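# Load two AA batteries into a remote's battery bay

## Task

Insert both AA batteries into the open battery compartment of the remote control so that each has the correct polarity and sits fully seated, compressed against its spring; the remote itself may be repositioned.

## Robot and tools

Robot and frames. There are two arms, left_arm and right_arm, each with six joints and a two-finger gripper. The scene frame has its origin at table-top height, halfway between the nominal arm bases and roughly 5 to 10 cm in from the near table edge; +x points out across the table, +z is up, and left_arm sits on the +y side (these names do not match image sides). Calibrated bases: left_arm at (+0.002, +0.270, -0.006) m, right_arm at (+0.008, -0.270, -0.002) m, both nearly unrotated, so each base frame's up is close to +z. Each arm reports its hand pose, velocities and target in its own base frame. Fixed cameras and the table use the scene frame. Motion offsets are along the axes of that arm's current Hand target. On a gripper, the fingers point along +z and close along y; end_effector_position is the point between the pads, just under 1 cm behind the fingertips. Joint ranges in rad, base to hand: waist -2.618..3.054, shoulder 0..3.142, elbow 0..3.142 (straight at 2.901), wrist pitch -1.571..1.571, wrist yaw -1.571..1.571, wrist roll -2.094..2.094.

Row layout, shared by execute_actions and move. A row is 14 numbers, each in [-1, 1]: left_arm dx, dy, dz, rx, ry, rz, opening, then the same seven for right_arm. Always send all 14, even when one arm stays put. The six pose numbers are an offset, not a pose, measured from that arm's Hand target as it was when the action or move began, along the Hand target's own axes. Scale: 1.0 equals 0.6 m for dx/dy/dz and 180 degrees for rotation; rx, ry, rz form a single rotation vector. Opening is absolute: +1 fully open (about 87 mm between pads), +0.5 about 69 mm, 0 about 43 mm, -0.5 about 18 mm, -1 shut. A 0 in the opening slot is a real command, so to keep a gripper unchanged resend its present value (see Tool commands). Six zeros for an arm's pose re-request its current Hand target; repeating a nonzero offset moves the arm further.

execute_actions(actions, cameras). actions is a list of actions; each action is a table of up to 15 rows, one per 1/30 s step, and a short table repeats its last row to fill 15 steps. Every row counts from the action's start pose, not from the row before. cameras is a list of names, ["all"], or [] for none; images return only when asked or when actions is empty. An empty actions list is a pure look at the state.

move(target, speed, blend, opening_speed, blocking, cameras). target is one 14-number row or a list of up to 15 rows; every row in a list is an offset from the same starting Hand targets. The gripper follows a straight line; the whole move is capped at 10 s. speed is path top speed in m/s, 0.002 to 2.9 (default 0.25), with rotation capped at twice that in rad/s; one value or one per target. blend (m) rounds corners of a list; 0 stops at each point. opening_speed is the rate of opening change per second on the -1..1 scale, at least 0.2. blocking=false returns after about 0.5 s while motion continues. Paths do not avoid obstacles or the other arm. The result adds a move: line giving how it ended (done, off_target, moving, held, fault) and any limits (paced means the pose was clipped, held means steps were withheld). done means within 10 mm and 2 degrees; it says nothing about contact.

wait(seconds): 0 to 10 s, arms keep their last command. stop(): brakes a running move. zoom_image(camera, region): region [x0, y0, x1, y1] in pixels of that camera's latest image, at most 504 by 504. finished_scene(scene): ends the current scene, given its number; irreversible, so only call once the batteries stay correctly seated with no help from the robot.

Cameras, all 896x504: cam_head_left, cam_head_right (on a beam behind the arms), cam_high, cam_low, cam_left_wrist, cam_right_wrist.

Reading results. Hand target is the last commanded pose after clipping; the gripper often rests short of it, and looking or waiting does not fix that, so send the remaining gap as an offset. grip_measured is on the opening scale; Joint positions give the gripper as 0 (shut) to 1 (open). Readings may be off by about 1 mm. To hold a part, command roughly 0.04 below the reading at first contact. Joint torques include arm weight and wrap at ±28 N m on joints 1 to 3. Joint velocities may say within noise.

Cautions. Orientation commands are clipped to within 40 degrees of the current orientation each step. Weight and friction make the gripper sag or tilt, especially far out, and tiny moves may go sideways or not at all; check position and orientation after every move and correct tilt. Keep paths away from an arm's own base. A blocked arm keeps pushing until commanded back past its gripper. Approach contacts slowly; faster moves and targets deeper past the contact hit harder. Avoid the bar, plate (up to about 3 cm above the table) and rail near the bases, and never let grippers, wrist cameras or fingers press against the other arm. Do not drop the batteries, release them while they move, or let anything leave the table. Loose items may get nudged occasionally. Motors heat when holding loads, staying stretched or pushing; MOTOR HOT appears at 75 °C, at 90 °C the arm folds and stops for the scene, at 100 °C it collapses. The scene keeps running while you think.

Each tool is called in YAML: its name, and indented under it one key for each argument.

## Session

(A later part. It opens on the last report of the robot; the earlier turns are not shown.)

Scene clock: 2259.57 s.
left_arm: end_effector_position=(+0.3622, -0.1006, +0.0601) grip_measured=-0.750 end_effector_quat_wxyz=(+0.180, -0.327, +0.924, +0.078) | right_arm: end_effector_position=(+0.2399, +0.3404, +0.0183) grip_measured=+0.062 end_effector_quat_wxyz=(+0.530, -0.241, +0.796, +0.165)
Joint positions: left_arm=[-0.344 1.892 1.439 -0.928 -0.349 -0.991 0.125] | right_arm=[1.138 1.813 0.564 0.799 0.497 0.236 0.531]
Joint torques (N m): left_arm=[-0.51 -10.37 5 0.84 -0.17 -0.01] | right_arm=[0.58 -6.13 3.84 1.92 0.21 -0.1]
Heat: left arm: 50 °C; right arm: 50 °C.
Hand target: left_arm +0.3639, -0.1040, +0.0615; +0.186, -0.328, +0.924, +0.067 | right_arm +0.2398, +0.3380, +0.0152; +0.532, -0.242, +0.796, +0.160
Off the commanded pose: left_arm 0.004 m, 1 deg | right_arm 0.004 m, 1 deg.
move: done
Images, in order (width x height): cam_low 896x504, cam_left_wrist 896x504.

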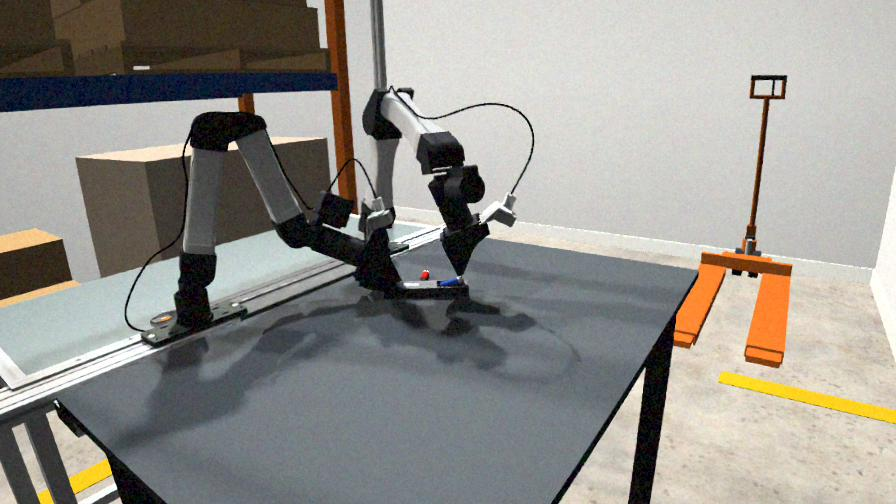

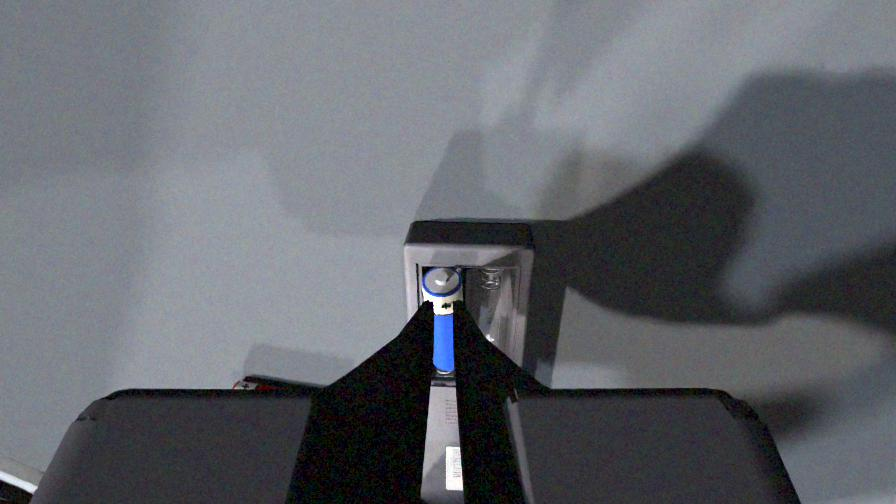

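move:
  target: [0.0115,0.006,0.024,0,0,0,-0.75,0,0,0,0,0,0,-0.1]
  cameras: ["cam_left_wrist","cam_low","cam_right_wrist"]
  speed: 0.04

zoom_image:
  camera: "cam_low"
  region: [432, 268, 474, 298]

zoom_image:
  camera: "cam_left_wrist"
  region: [390, 250, 560, 430]

Scene clock: 2268.83 s.
left_arm: end_effector_position=(+0.3612, -0.1013, +0.0513) grip_measured=-0.750 end_effector_quat_wxyz=(+0.184, -0.328, +0.924, +0.071) | right_arm: end_effector_position=(+0.2399, +0.3404, +0.0183) grip_measured=+0.062 end_effector_quat_wxyz=(+0.530, -0.241, +0.796, +0.165)
Joint positions: left_arm=[-0.344 1.883 1.391 -0.873 -0.343 -0.991 0.125] | right_arm=[1.138 1.813 0.564 0.799 0.497 0.236 0.531]
Joint torques (N m): left_arm=[-0.21 -9.32 3.62 0.96 -0.21 0.03] | right_arm=[0.75 -6.23 3.84 1.92 0.21 -0.1]
Heat: left arm: 50 °C; right arm: 50 °C.
Hand target: left_arm +0.3610, -0.1017, +0.0455; +0.186, -0.328, +0.924, +0.067 | right_arm +0.2398, +0.3380, +0.0152; +0.532, -0.242, +0.796, +0.160
Off the commanded pose: left_arm 0.006 m, 0 deg | right_arm 0.004 m, 1 deg.
move: done
Images, in order (width x height): cam_low 896x504, cam_left_wrist 896x504, cam_right_wrist 896x504.

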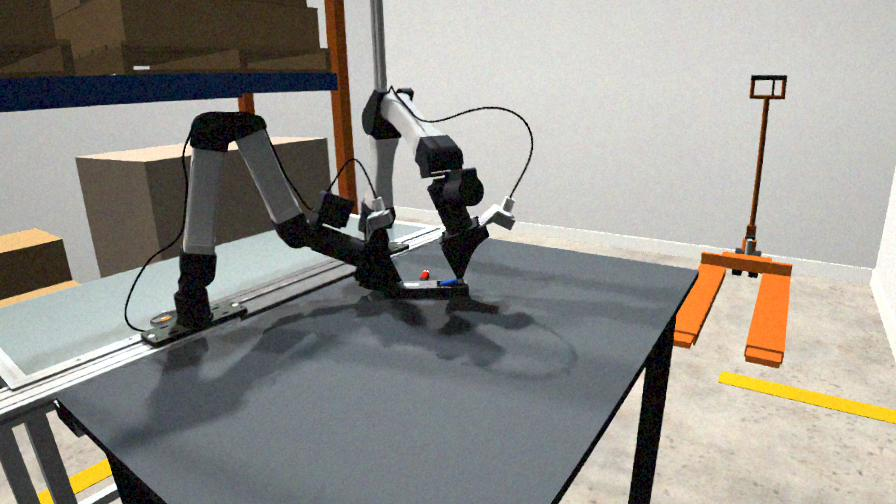

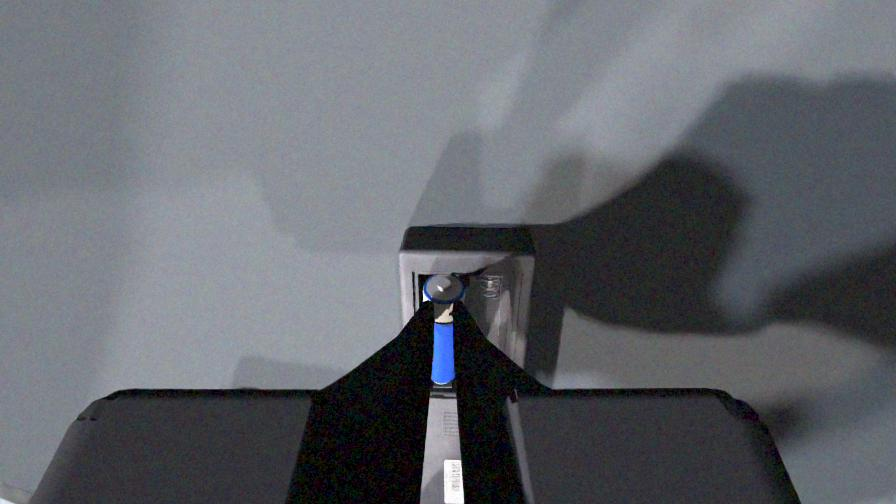

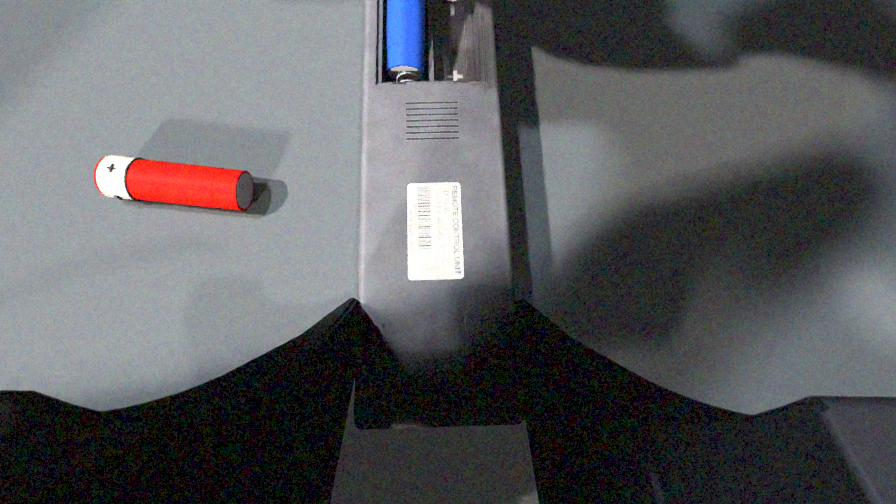

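Scaled by 12.000 from the camera's 896x504 image, which has a finer 1280x720 frame.

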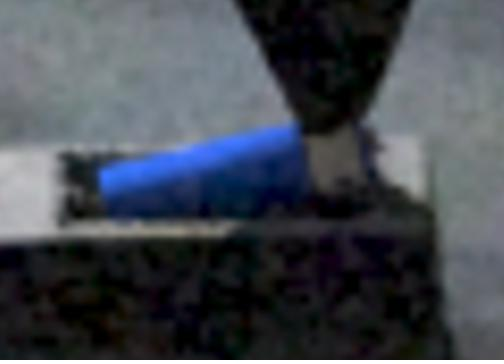

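Scaled by 2.800 from the camera's 896x504 image, which has a finer 1280x720 frame.

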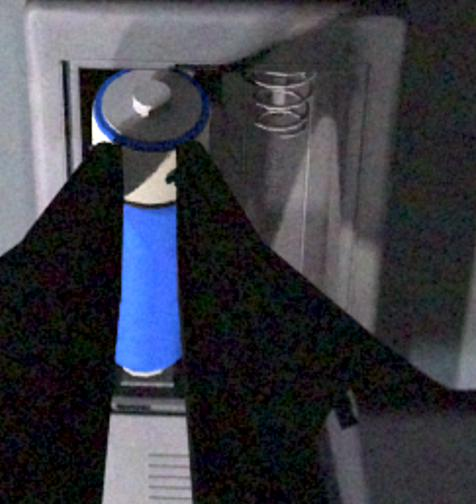

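Going down. Press further.

move:
  target: [0.009,0,0.026,0,0,0,-0.75,0,0,0,0,0,0,-0.1]
  cameras: ["cam_left_wrist","cam_low","cam_right_wrist"]
  speed: 0.04

zoom_image:
  camera: "cam_low"
  region: [432, 268, 474, 298]

zoom_image:
  camera: "cam_left_wrist"
  region: [390, 250, 560, 430]

zoom_image:
  camera: "cam_right_wrist"
  region: [370, 0, 500, 90]

Scene clock: 2279.40 s.
left_arm: end_effector_position=(+0.3609, -0.1012, +0.0502) grip_measured=-0.750 end_effector_quat_wxyz=(+0.192, -0.328, +0.923, +0.065) | right_arm: end_effector_position=(+0.2399, +0.3404, +0.0183) grip_measured=+0.062 end_effector_quat_wxyz=(+0.530, -0.241, +0.796, +0.165)
Joint positions: left_arm=[-0.344 1.865 1.359 -0.838 -0.343 -0.988 0.125] | right_arm=[1.138 1.813 0.564 0.799 0.497 0.236 0.531]
Joint torques (N m): left_arm=[0.01 -6.11 2.55 1.21 -0.2 0.02] | right_arm=[0.75 -6.22 3.73 1.89 0.21 -0.04]
Heat: left arm: 52 °C; right arm: 50 °C.
Hand target: left_arm +0.3618, -0.1010, +0.0291; +0.186, -0.328, +0.924, +0.067 | right_arm +0.2398, +0.3380, +0.0152; +0.532, -0.242, +0.796, +0.160
Off the commanded pose: left_arm 0.021 m, 1 deg | right_arm 0.004 m, 1 deg.
move: off_target (left_arm)
Images, in order (width x height): cam_low 896x504, cam_left_wrist 896x504, cam_right_wrist 896x504.

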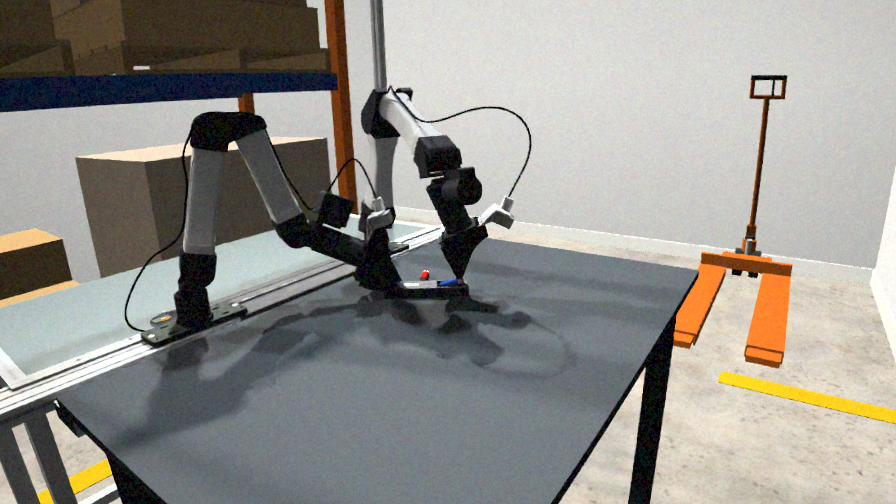

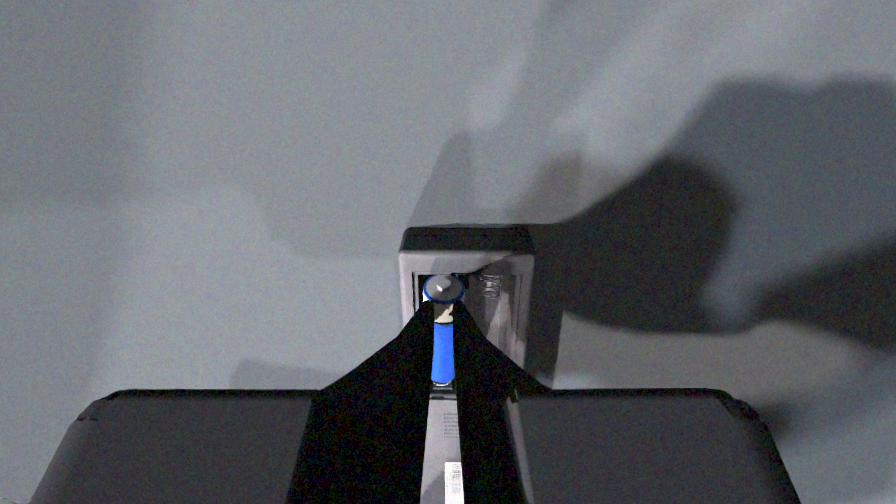

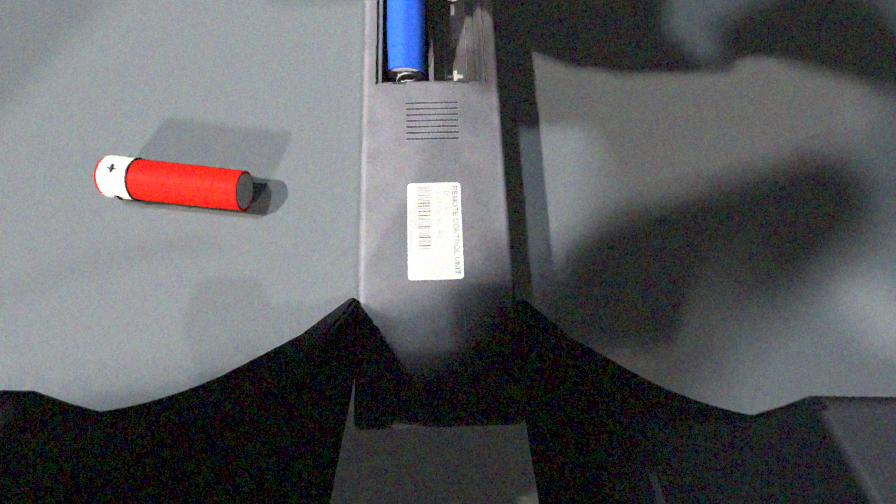

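Scaled by 12.000 from the camera's 896x504 image, which has a finer 1280x720 frame.

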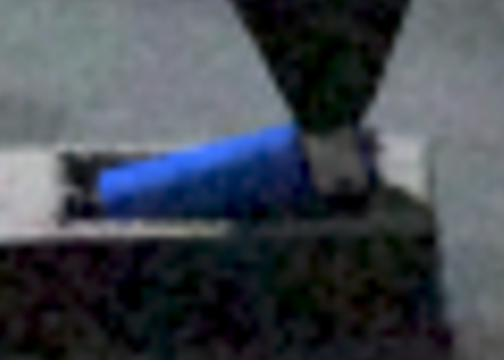

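Scaled by 2.800 from the camera's 896x504 image, which has a finer 1280x720 frame.

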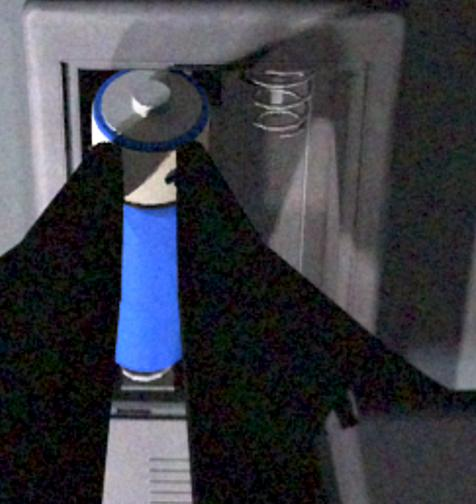

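Scaled by 3.877 from the camera's 896x504 image, which has a finer 1280x720 frame.

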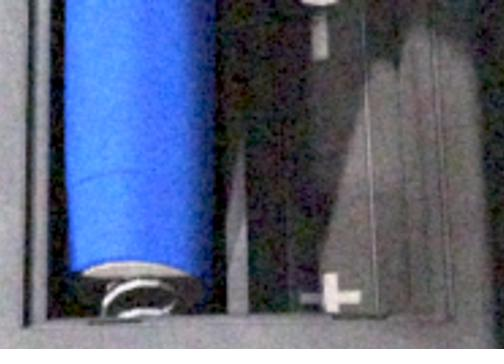

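move:
  target: [0.019,0,0.027,0,0,0,-0.75,0,0,0,0,0,0,-0.1]
  cameras: ["cam_left_wrist","cam_low","cam_right_wrist"]
  speed: 0.04

zoom_image:
  camera: "cam_low"
  region: [432, 268, 474, 298]

zoom_image:
  camera: "cam_left_wrist"
  region: [390, 250, 560, 430]

zoom_image:
  camera: "cam_right_wrist"
  region: [370, 0, 500, 90]

Scene clock: 2290.47 s.
left_arm: end_effector_position=(+0.3605, -0.1022, +0.0429) grip_measured=-0.750 end_effector_quat_wxyz=(+0.202, -0.327, +0.921, +0.059) | right_arm: end_effector_position=(+0.2399, +0.3404, +0.0183) grip_measured=+0.062 end_effector_quat_wxyz=(+0.530, -0.241, +0.796, +0.165)
Joint positions: left_arm=[-0.349 1.852 1.308 -0.777 -0.347 -0.987 0.125] | right_arm=[1.138 1.813 0.564 0.799 0.497 0.236 0.531]
Joint torques (N m): left_arm=[-0.43 -3.67 1.84 1.35 -0.2 -0.1] | right_arm=[0.7 -6.27 3.71 1.88 0.22 -0.09]
Heat: left arm: 50 °C; right arm: 50 °C.
Hand target: left_arm +0.3585, -0.1036, +0.0097; +0.186, -0.328, +0.924, +0.067 | right_arm +0.2398, +0.3380, +0.0152; +0.532, -0.242, +0.796, +0.160
Off the commanded pose: left_arm 0.033 m, 2 deg | right_arm 0.004 m, 1 deg.
move: off_target (left_arm)
Images, in order (width x height): cam_low 896x504, cam_left_wrist 896x504, cam_right_wrist 896x504.

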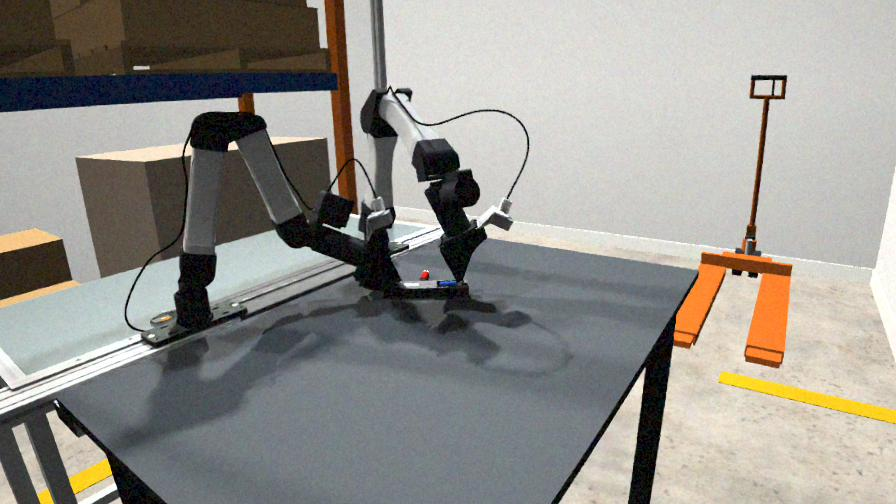

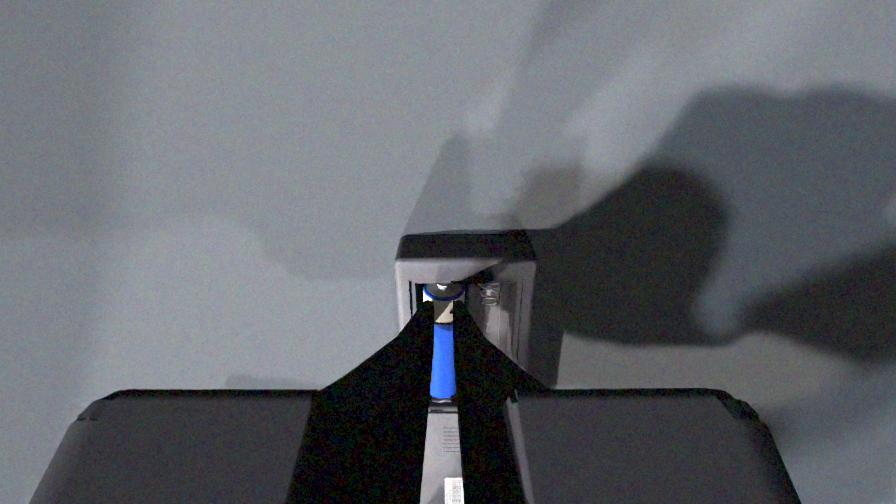

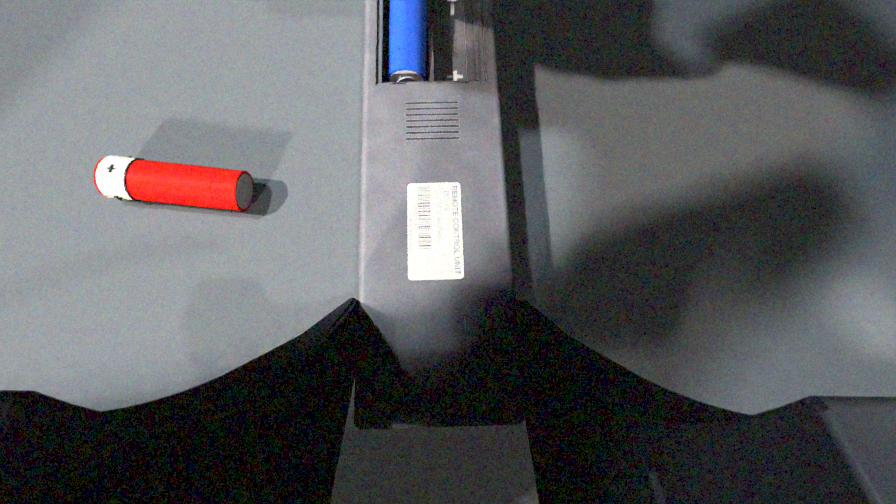

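Scaled by 12.000 from the camera's 896x504 image, which has a finer 1280x720 frame.

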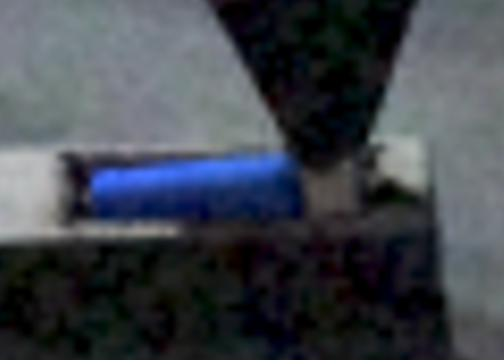

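Scaled by 2.800 from the camera's 896x504 image, which has a finer 1280x720 frame.

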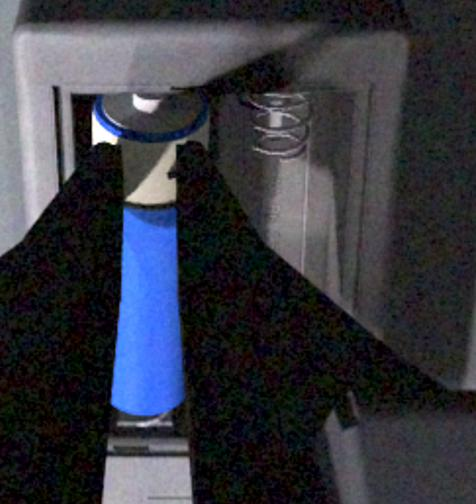

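Scaled by 3.877 from the camera's 896x504 image, which has a finer 1280x720 frame.

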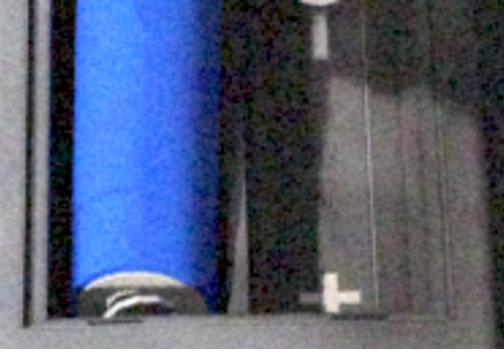

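move:
  target: [0.007,0,0.018,0,0,0,-0.75,0,0,0,0,0,0,-0.1]
  cameras: ["cam_low","cam_right_wrist"]
  speed: 0.04

zoom_image:
  camera: "cam_low"
  region: [432, 268, 474, 298]

zoom_image:
  camera: "cam_right_wrist"
  region: [370, 0, 500, 90]

Scene clock: 2321.63 s.
left_arm: end_effector_position=(+0.3602, -0.1020, +0.0421) grip_measured=-0.750 end_effector_quat_wxyz=(+0.208, -0.328, +0.920, +0.054) | right_arm: end_effector_position=(+0.2399, +0.3404, +0.0183) grip_measured=+0.062 end_effector_quat_wxyz=(+0.530, -0.241, +0.796, +0.165)
Joint positions: left_arm=[-0.349 1.839 1.285 -0.752 -0.348 -0.987 0.125] | right_arm=[1.138 1.813 0.564 0.799 0.497 0.236 0.531]
Joint torques (N m): left_arm=[-0.4 -1.39 1.14 1.53 -0.18 -0.09] | right_arm=[0.66 -6.15 3.75 1.86 0.22 -0.08]
Heat: left arm: 46 °C; right arm: 50 °C.
Hand target: left_arm +0.3587, -0.1033, -0.0020; +0.186, -0.328, +0.924, +0.068 | right_arm +0.2398, +0.3380, +0.0152; +0.532, -0.242, +0.796, +0.160
Off the commanded pose: left_arm 0.044 m, 3 deg | right_arm 0.004 m, 1 deg.
move: off_target (left_arm)
Images, in order (width x height): cam_low 896x504, cam_right_wrist 896x504.

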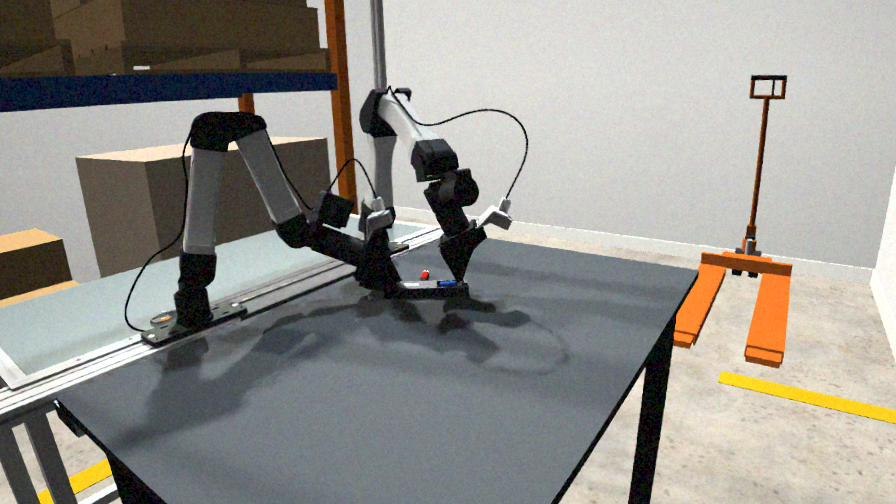

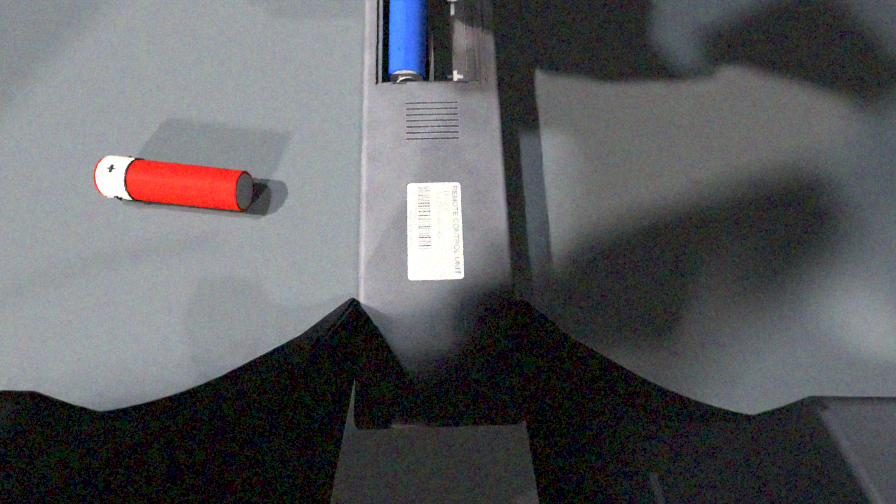

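Scaled by 12.000 from the camera's 896x504 image, which has a finer 1280x720 frame.

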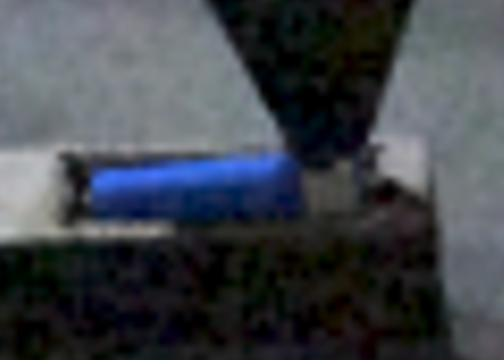

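Scaled by 3.877 from the camera's 896x504 image, which has a finer 1280x720 frame.

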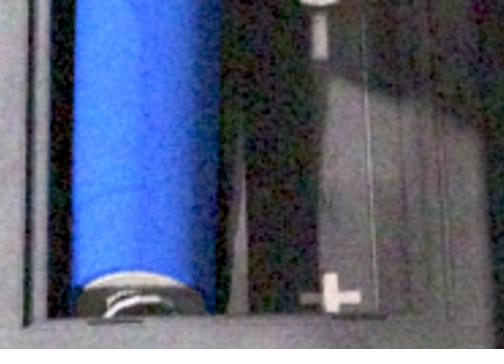

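move:
  target: [-0.065,0,-0.153,0,0,0,-0.75,0,0,0,0,0,0,-0.08]
  cameras: ["cam_low","cam_right_wrist","cam_left_wrist"]
  speed: 0.08

zoom_image:
  camera: "cam_low"
  region: [432, 268, 474, 298]

zoom_image:
  camera: "cam_right_wrist"
  region: [370, 0, 500, 90]

zoom_image:
  camera: "cam_left_wrist"
  region: [390, 150, 560, 330]

Scene clock: 2333.50 s.
left_arm: end_effector_position=(+0.3551, -0.1002, +0.0869) grip_measured=-0.750 end_effector_quat_wxyz=(+0.179, -0.324, +0.926, +0.078) | right_arm: end_effector_position=(+0.2399, +0.3404, +0.0183) grip_measured=+0.062 end_effector_quat_wxyz=(+0.530, -0.241, +0.796, +0.165)
Joint positions: left_arm=[-0.349 1.852 1.495 -1.026 -0.348 -0.989 0.125] | right_arm=[1.138 1.813 0.564 0.799 0.497 0.236 0.531]
Joint torques (N m): left_arm=[-0.31 -9.99 8.68 0.51 -0.18 -0.06] | right_arm=[0.51 -6.27 3.77 1.9 0.22 -0.11]
Heat: left arm: 45 °C; right arm: 50 °C.
Hand target: left_arm +0.3592, -0.1034, +0.0979; +0.186, -0.328, +0.924, +0.067 | right_arm +0.2398, +0.3380, +0.0152; +0.532, -0.242, +0.796, +0.160
Off the commanded pose: left_arm 0.012 m, 2 deg | right_arm 0.004 m, 1 deg.
move: off_target (left_arm)
Images, in order (width x height): cam_low 896x504, cam_left_wrist 896x504, cam_right_wrist 896x504.

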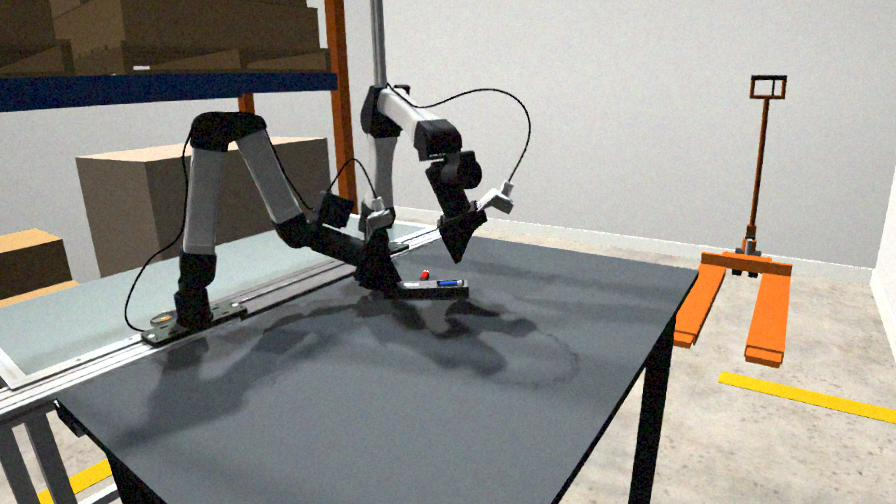

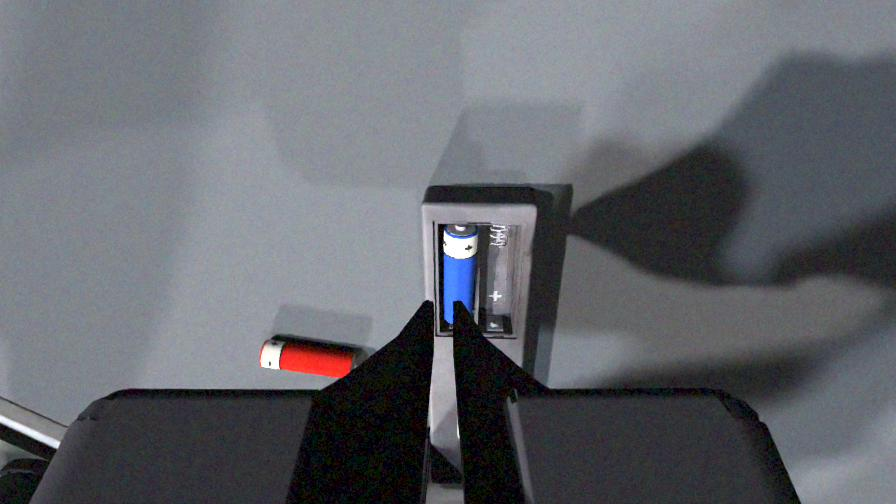

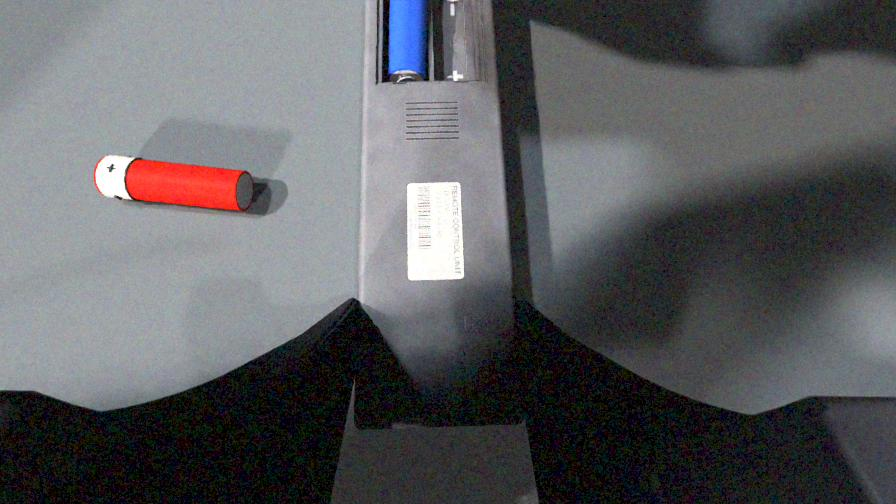

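Scaled by 12.000 from the camera's 896x504 image, which has a finer 1280x720 frame.

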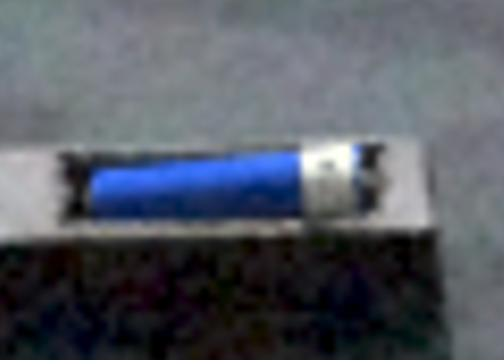

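Scaled by 3.877 from the camera's 896x504 image, which has a finer 1280x720 frame.

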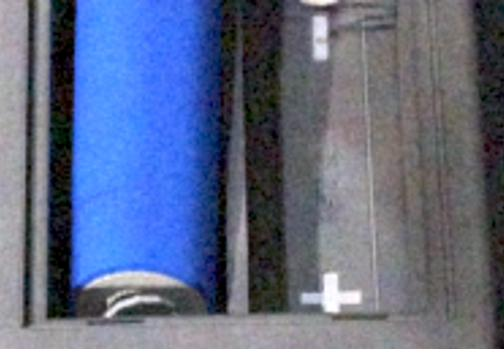

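Scaled by 2.800 from the camera's 896x504 image, which has a finer 1280x720 frame.

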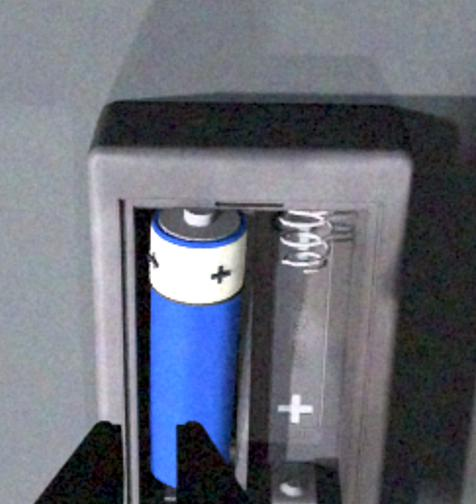

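move:
  target:
    - [-0.026,0,-0.061,0,0,0,-0.5,0,0,0,0,0,0,-0.08]
    - [0.107,0.136,-0.0853,0.2194,-0.0083,0.4928,0.1,0,0,0,0,0,0,-0.08]
  cameras: ["cam_left_wrist","cam_head_left"]
  blend: [0.02,0]

Scene clock: 2370.43 s.
left_arm: end_effector_position=(+0.2516, -0.0910, +0.1177) grip_measured=+0.100 end_effector_quat_wxyz=(+0.185, +0.472, +0.856, -0.100) | right_arm: end_effector_position=(+0.2399, +0.3404, +0.0183) grip_measured=+0.062 end_effector_quat_wxyz=(+0.530, -0.241, +0.796, +0.165)
Joint positions: left_arm=[-0.262 1.363 1.096 -0.982 0.28 0.699 0.55] | right_arm=[1.138 1.813 0.564 0.799 0.497 0.236 0.531]
Joint torques (N m): left_arm=[0.39 -6.84 5.39 0.74 0.26 0.1] | right_arm=[0.65 -6.27 3.86 1.92 0.25 -0.08]
Heat: left arm: 48 °C; right arm: 50 °C.
Hand target: left_arm +0.2463, -0.0900, +0.1203; +0.188, +0.473, +0.854, -0.106 | right_arm +0.2398, +0.3380, +0.0152; +0.532, -0.242, +0.796, +0.160
Off the commanded pose: left_arm 0.006 m, 1 deg | right_arm 0.004 m, 1 deg.
move: done; blend cut to 0.0199 m at target 1
Images, in order (width x height): cam_head_left 896x504, cam_left_wrist 896x504.

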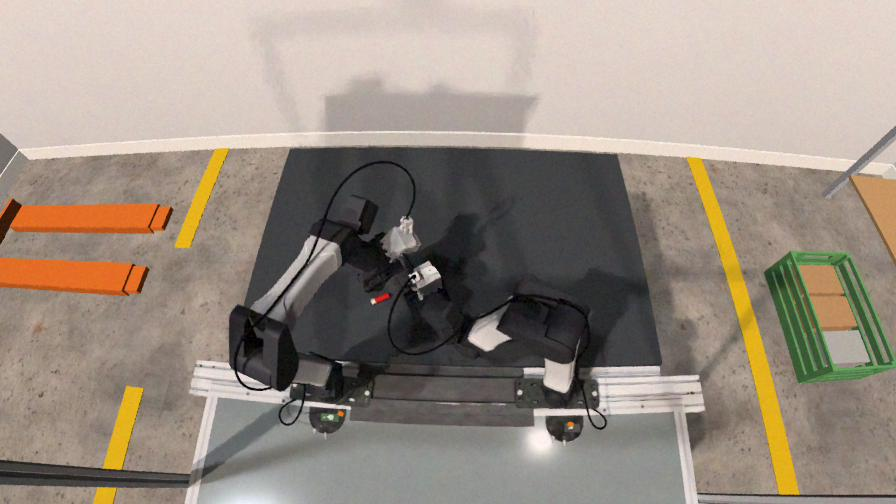

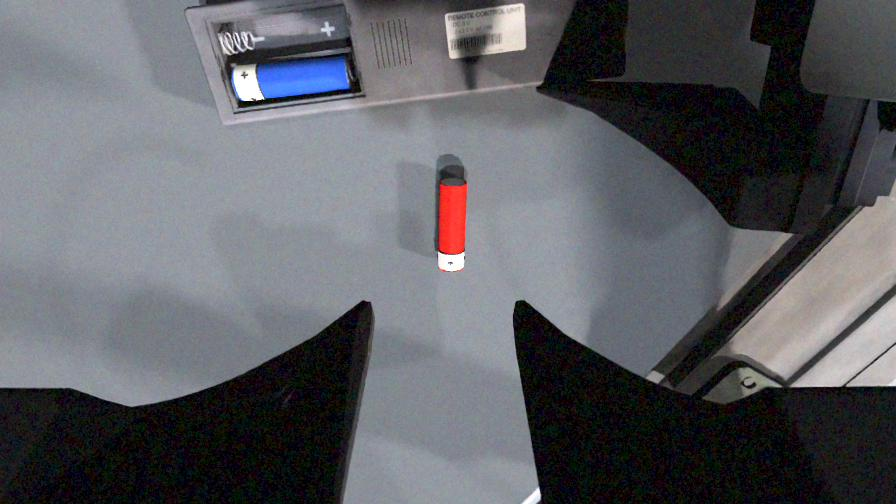

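move:
  target: [0.082,-0.0033,0.09,0,0,0,0.1,0,0,0,0,0,0,-0.08]
  cameras: ["cam_left_wrist","cam_right_wrist"]
  speed: 0.15

Scene clock: 2389.57 s.
left_arm: end_effector_position=(+0.2292, -0.0712, +0.0475) grip_measured=+0.100 end_effector_quat_wxyz=(+0.169, +0.471, +0.859, -0.105) | right_arm: end_effector_position=(+0.2399, +0.3404, +0.0183) grip_measured=+0.062 end_effector_quat_wxyz=(+0.530, -0.241, +0.796, +0.165)
Joint positions: left_arm=[-0.201 1.341 0.804 -0.763 0.298 0.761 0.55] | right_arm=[1.138 1.813 0.564 0.799 0.497 0.236 0.531]
Joint torques (N m): left_arm=[0.36 -6.32 5 0.97 0.28 0.1] | right_arm=[0.68 -6.38 3.69 1.89 0.23 -0.06]
Heat: left arm: 48 °C; right arm: 50 °C.
Hand target: left_arm +0.2328, -0.0727, +0.0506; +0.188, +0.473, +0.854, -0.106 | right_arm +0.2398, +0.3380, +0.0152; +0.532, -0.242, +0.796, +0.160
Off the commanded pose: left_arm 0.005 m, 2 deg | right_arm 0.004 m, 1 deg.
move: done
Images, in order (width x height): cam_left_wrist 896x504, cam_right_wrist 896x504.

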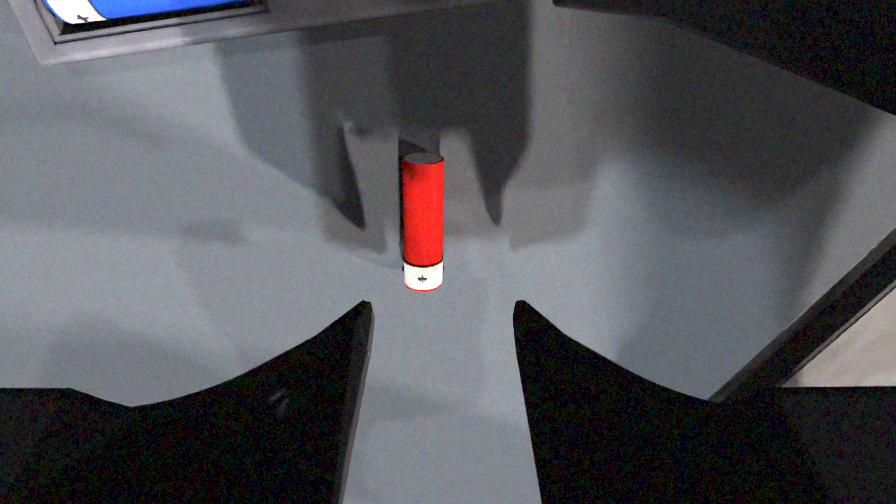

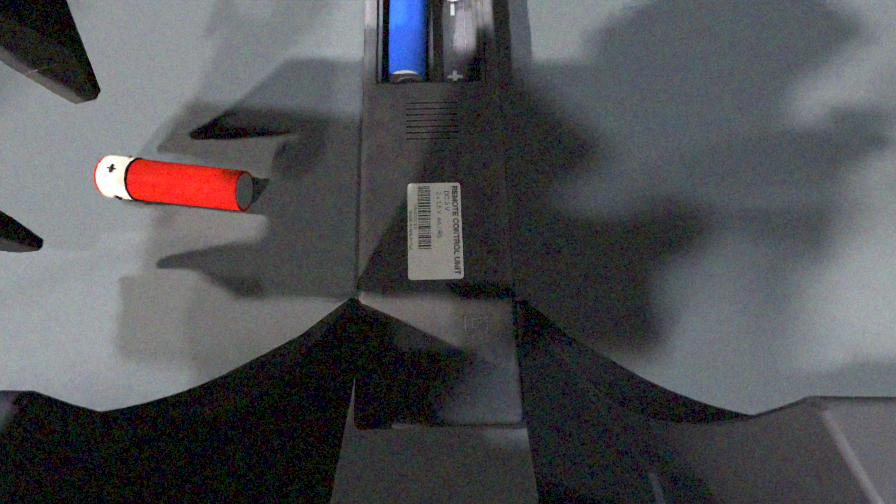

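move:
  target: [0.0095,0.0127,0.0361,0,0,0,0.1,0,0,0,0,0,0,-0.08]
  cameras: ["cam_left_wrist","cam_right_wrist"]
  speed: 0.08

Scene clock: 2401.57 s.
left_arm: end_effector_position=(+0.2393, -0.0708, +0.0316) grip_measured=+0.100 end_effector_quat_wxyz=(+0.182, +0.472, +0.857, -0.101) | right_arm: end_effector_position=(+0.2399, +0.3404, +0.0183) grip_measured=+0.062 end_effector_quat_wxyz=(+0.530, -0.241, +0.796, +0.165)
Joint positions: left_arm=[-0.19 1.379 0.761 -0.658 0.301 0.771 0.55] | right_arm=[1.138 1.813 0.564 0.799 0.497 0.236 0.531]
Joint torques (N m): left_arm=[0.36 -3.88 5.05 1.01 0.27 0.09] | right_arm=[0.61 -6.13 3.75 1.92 0.25 -0.13]
Heat: left arm: 47 °C; right arm: 50 °C.
Hand target: left_arm +0.2414, -0.0719, +0.0286; +0.188, +0.473, +0.854, -0.106 | right_arm +0.2398, +0.3380, +0.0152; +0.532, -0.242, +0.796, +0.160
Off the commanded pose: left_arm 0.004 m, 1 deg | right_arm 0.004 m, 1 deg.
move: done
Images, in order (width x height): cam_left_wrist 896x504, cam_right_wrist 896x504.

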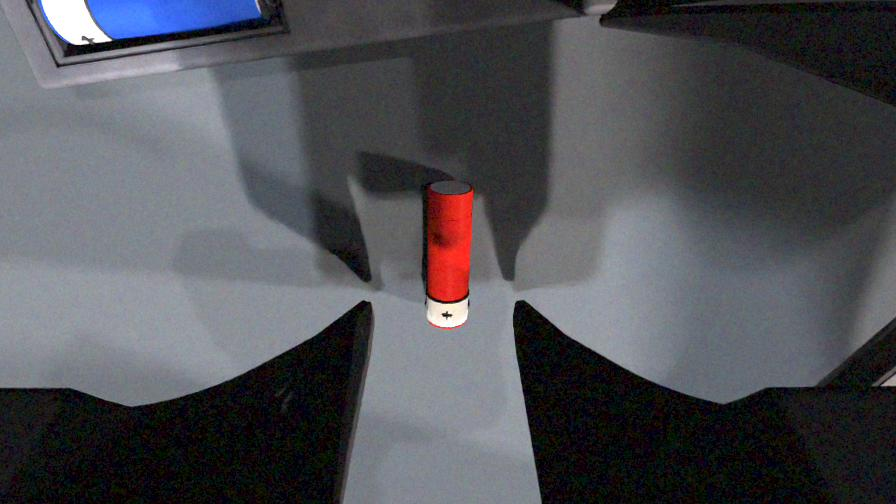

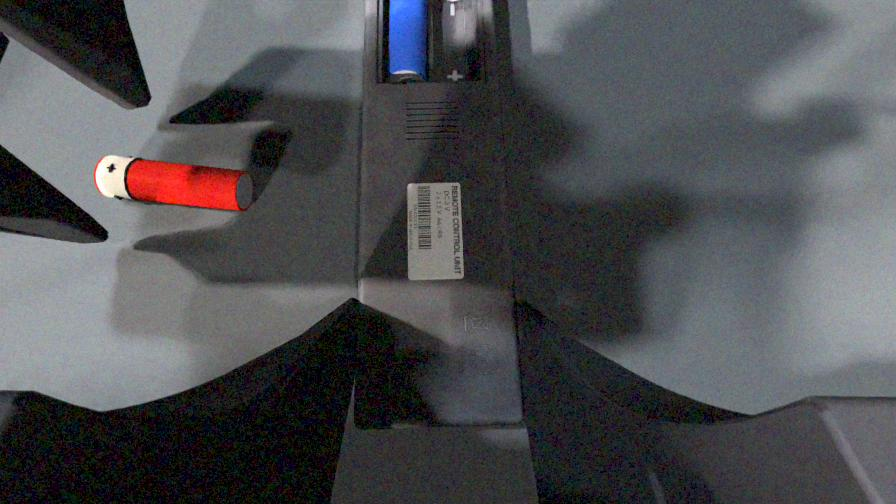

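move:
  target: [0.007,0,0.016,0,0,0,0.1,0,0,0,0,0,0,-0.08]
  cameras: ["cam_left_wrist","cam_right_wrist"]
  speed: 0.06

Scene clock: 2412.83 s.
left_arm: end_effector_position=(+0.2403, -0.0711, +0.0220) grip_measured=+0.100 end_effector_quat_wxyz=(+0.184, +0.472, +0.856, -0.100) | right_arm: end_effector_position=(+0.2399, +0.3404, +0.0183) grip_measured=+0.062 end_effector_quat_wxyz=(+0.530, -0.241, +0.796, +0.165)
Joint positions: left_arm=[-0.19 1.397 0.733 -0.608 0.302 0.771 0.55] | right_arm=[1.138 1.813 0.564 0.799 0.497 0.236 0.531]
Joint torques (N m): left_arm=[0.29 -3.78 4.79 1.03 0.28 0.08] | right_arm=[0.55 -6.22 3.82 1.91 0.23 -0.11]
Heat: left arm: 46 °C; right arm: 50 °C.
Hand target: left_arm +0.2415, -0.0721, +0.0181; +0.188, +0.473, +0.854, -0.106 | right_arm +0.2398, +0.3380, +0.0152; +0.532, -0.242, +0.796, +0.160
Off the commanded pose: left_arm 0.004 m, 1 deg | right_arm 0.004 m, 1 deg.
move: done
Images, in order (width x height): cam_left_wrist 896x504, cam_right_wrist 896x504.

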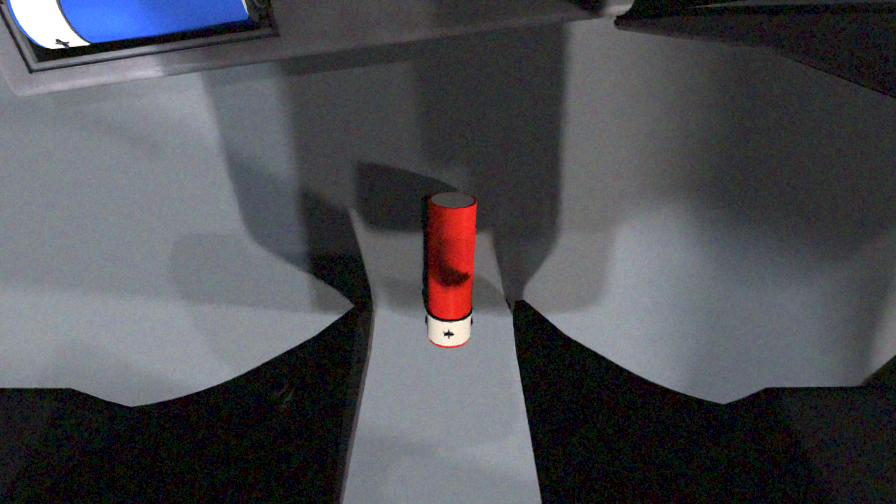

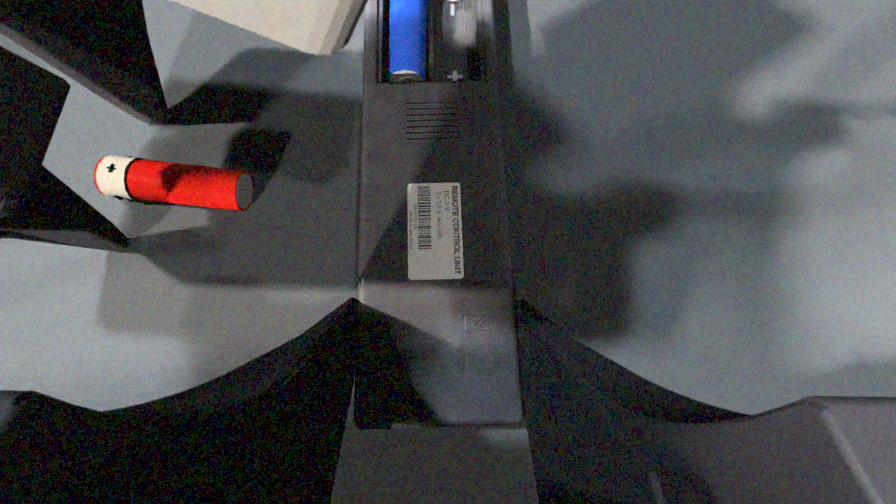

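move:
  target:
    - [-0.0056,0,-0.0121,0,0,0,0.1,0,0,0,0,0,0,-0.08]
  speed: 0.06
  cameras: ["cam_left_wrist"]

Scene clock: 2423.40 s.
left_arm: end_effector_position=(+0.2400, -0.0710, +0.0219) grip_measured=+0.100 end_effector_quat_wxyz=(+0.183, +0.472, +0.857, -0.100) | right_arm: end_effector_position=(+0.2399, +0.3404, +0.0183) grip_measured=+0.062 end_effector_quat_wxyz=(+0.530, -0.241, +0.796, +0.165)
Joint positions: left_arm=[-0.19 1.397 0.733 -0.61 0.302 0.771 0.55] | right_arm=[1.138 1.813 0.564 0.799 0.497 0.236 0.531]
Joint torques (N m): left_arm=[0.31 -5.09 6.86 0.71 0.27 0.09] | right_arm=[0.64 -6.22 3.62 1.89 0.3 -0.11]
Heat: left arm: 45 °C; right arm: 50 °C.
Hand target: left_arm +0.2415, -0.0721, +0.0261; +0.188, +0.473, +0.854, -0.106 | right_arm +0.2398, +0.3380, +0.0152; +0.532, -0.242, +0.796, +0.160
Off the commanded pose: left_arm 0.005 m, 1 deg | right_arm 0.004 m, 1 deg.
move: done
Images, in order (width x height): cam_left_wrist 896x504.

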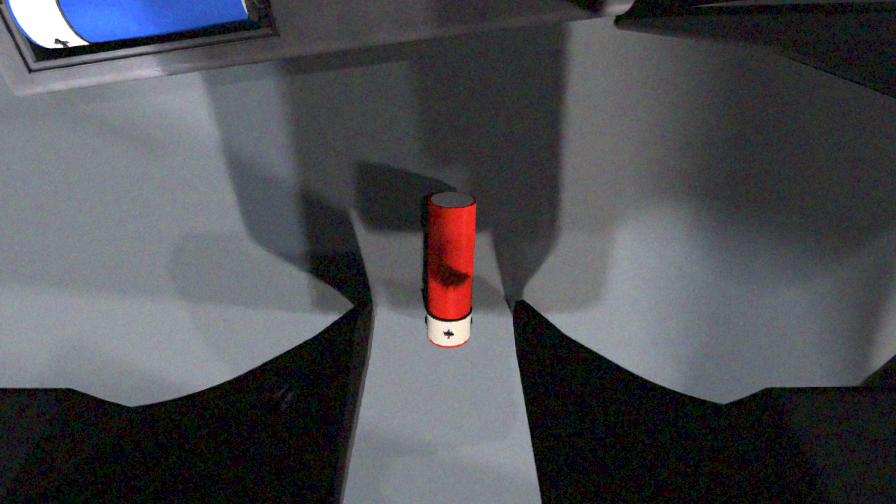

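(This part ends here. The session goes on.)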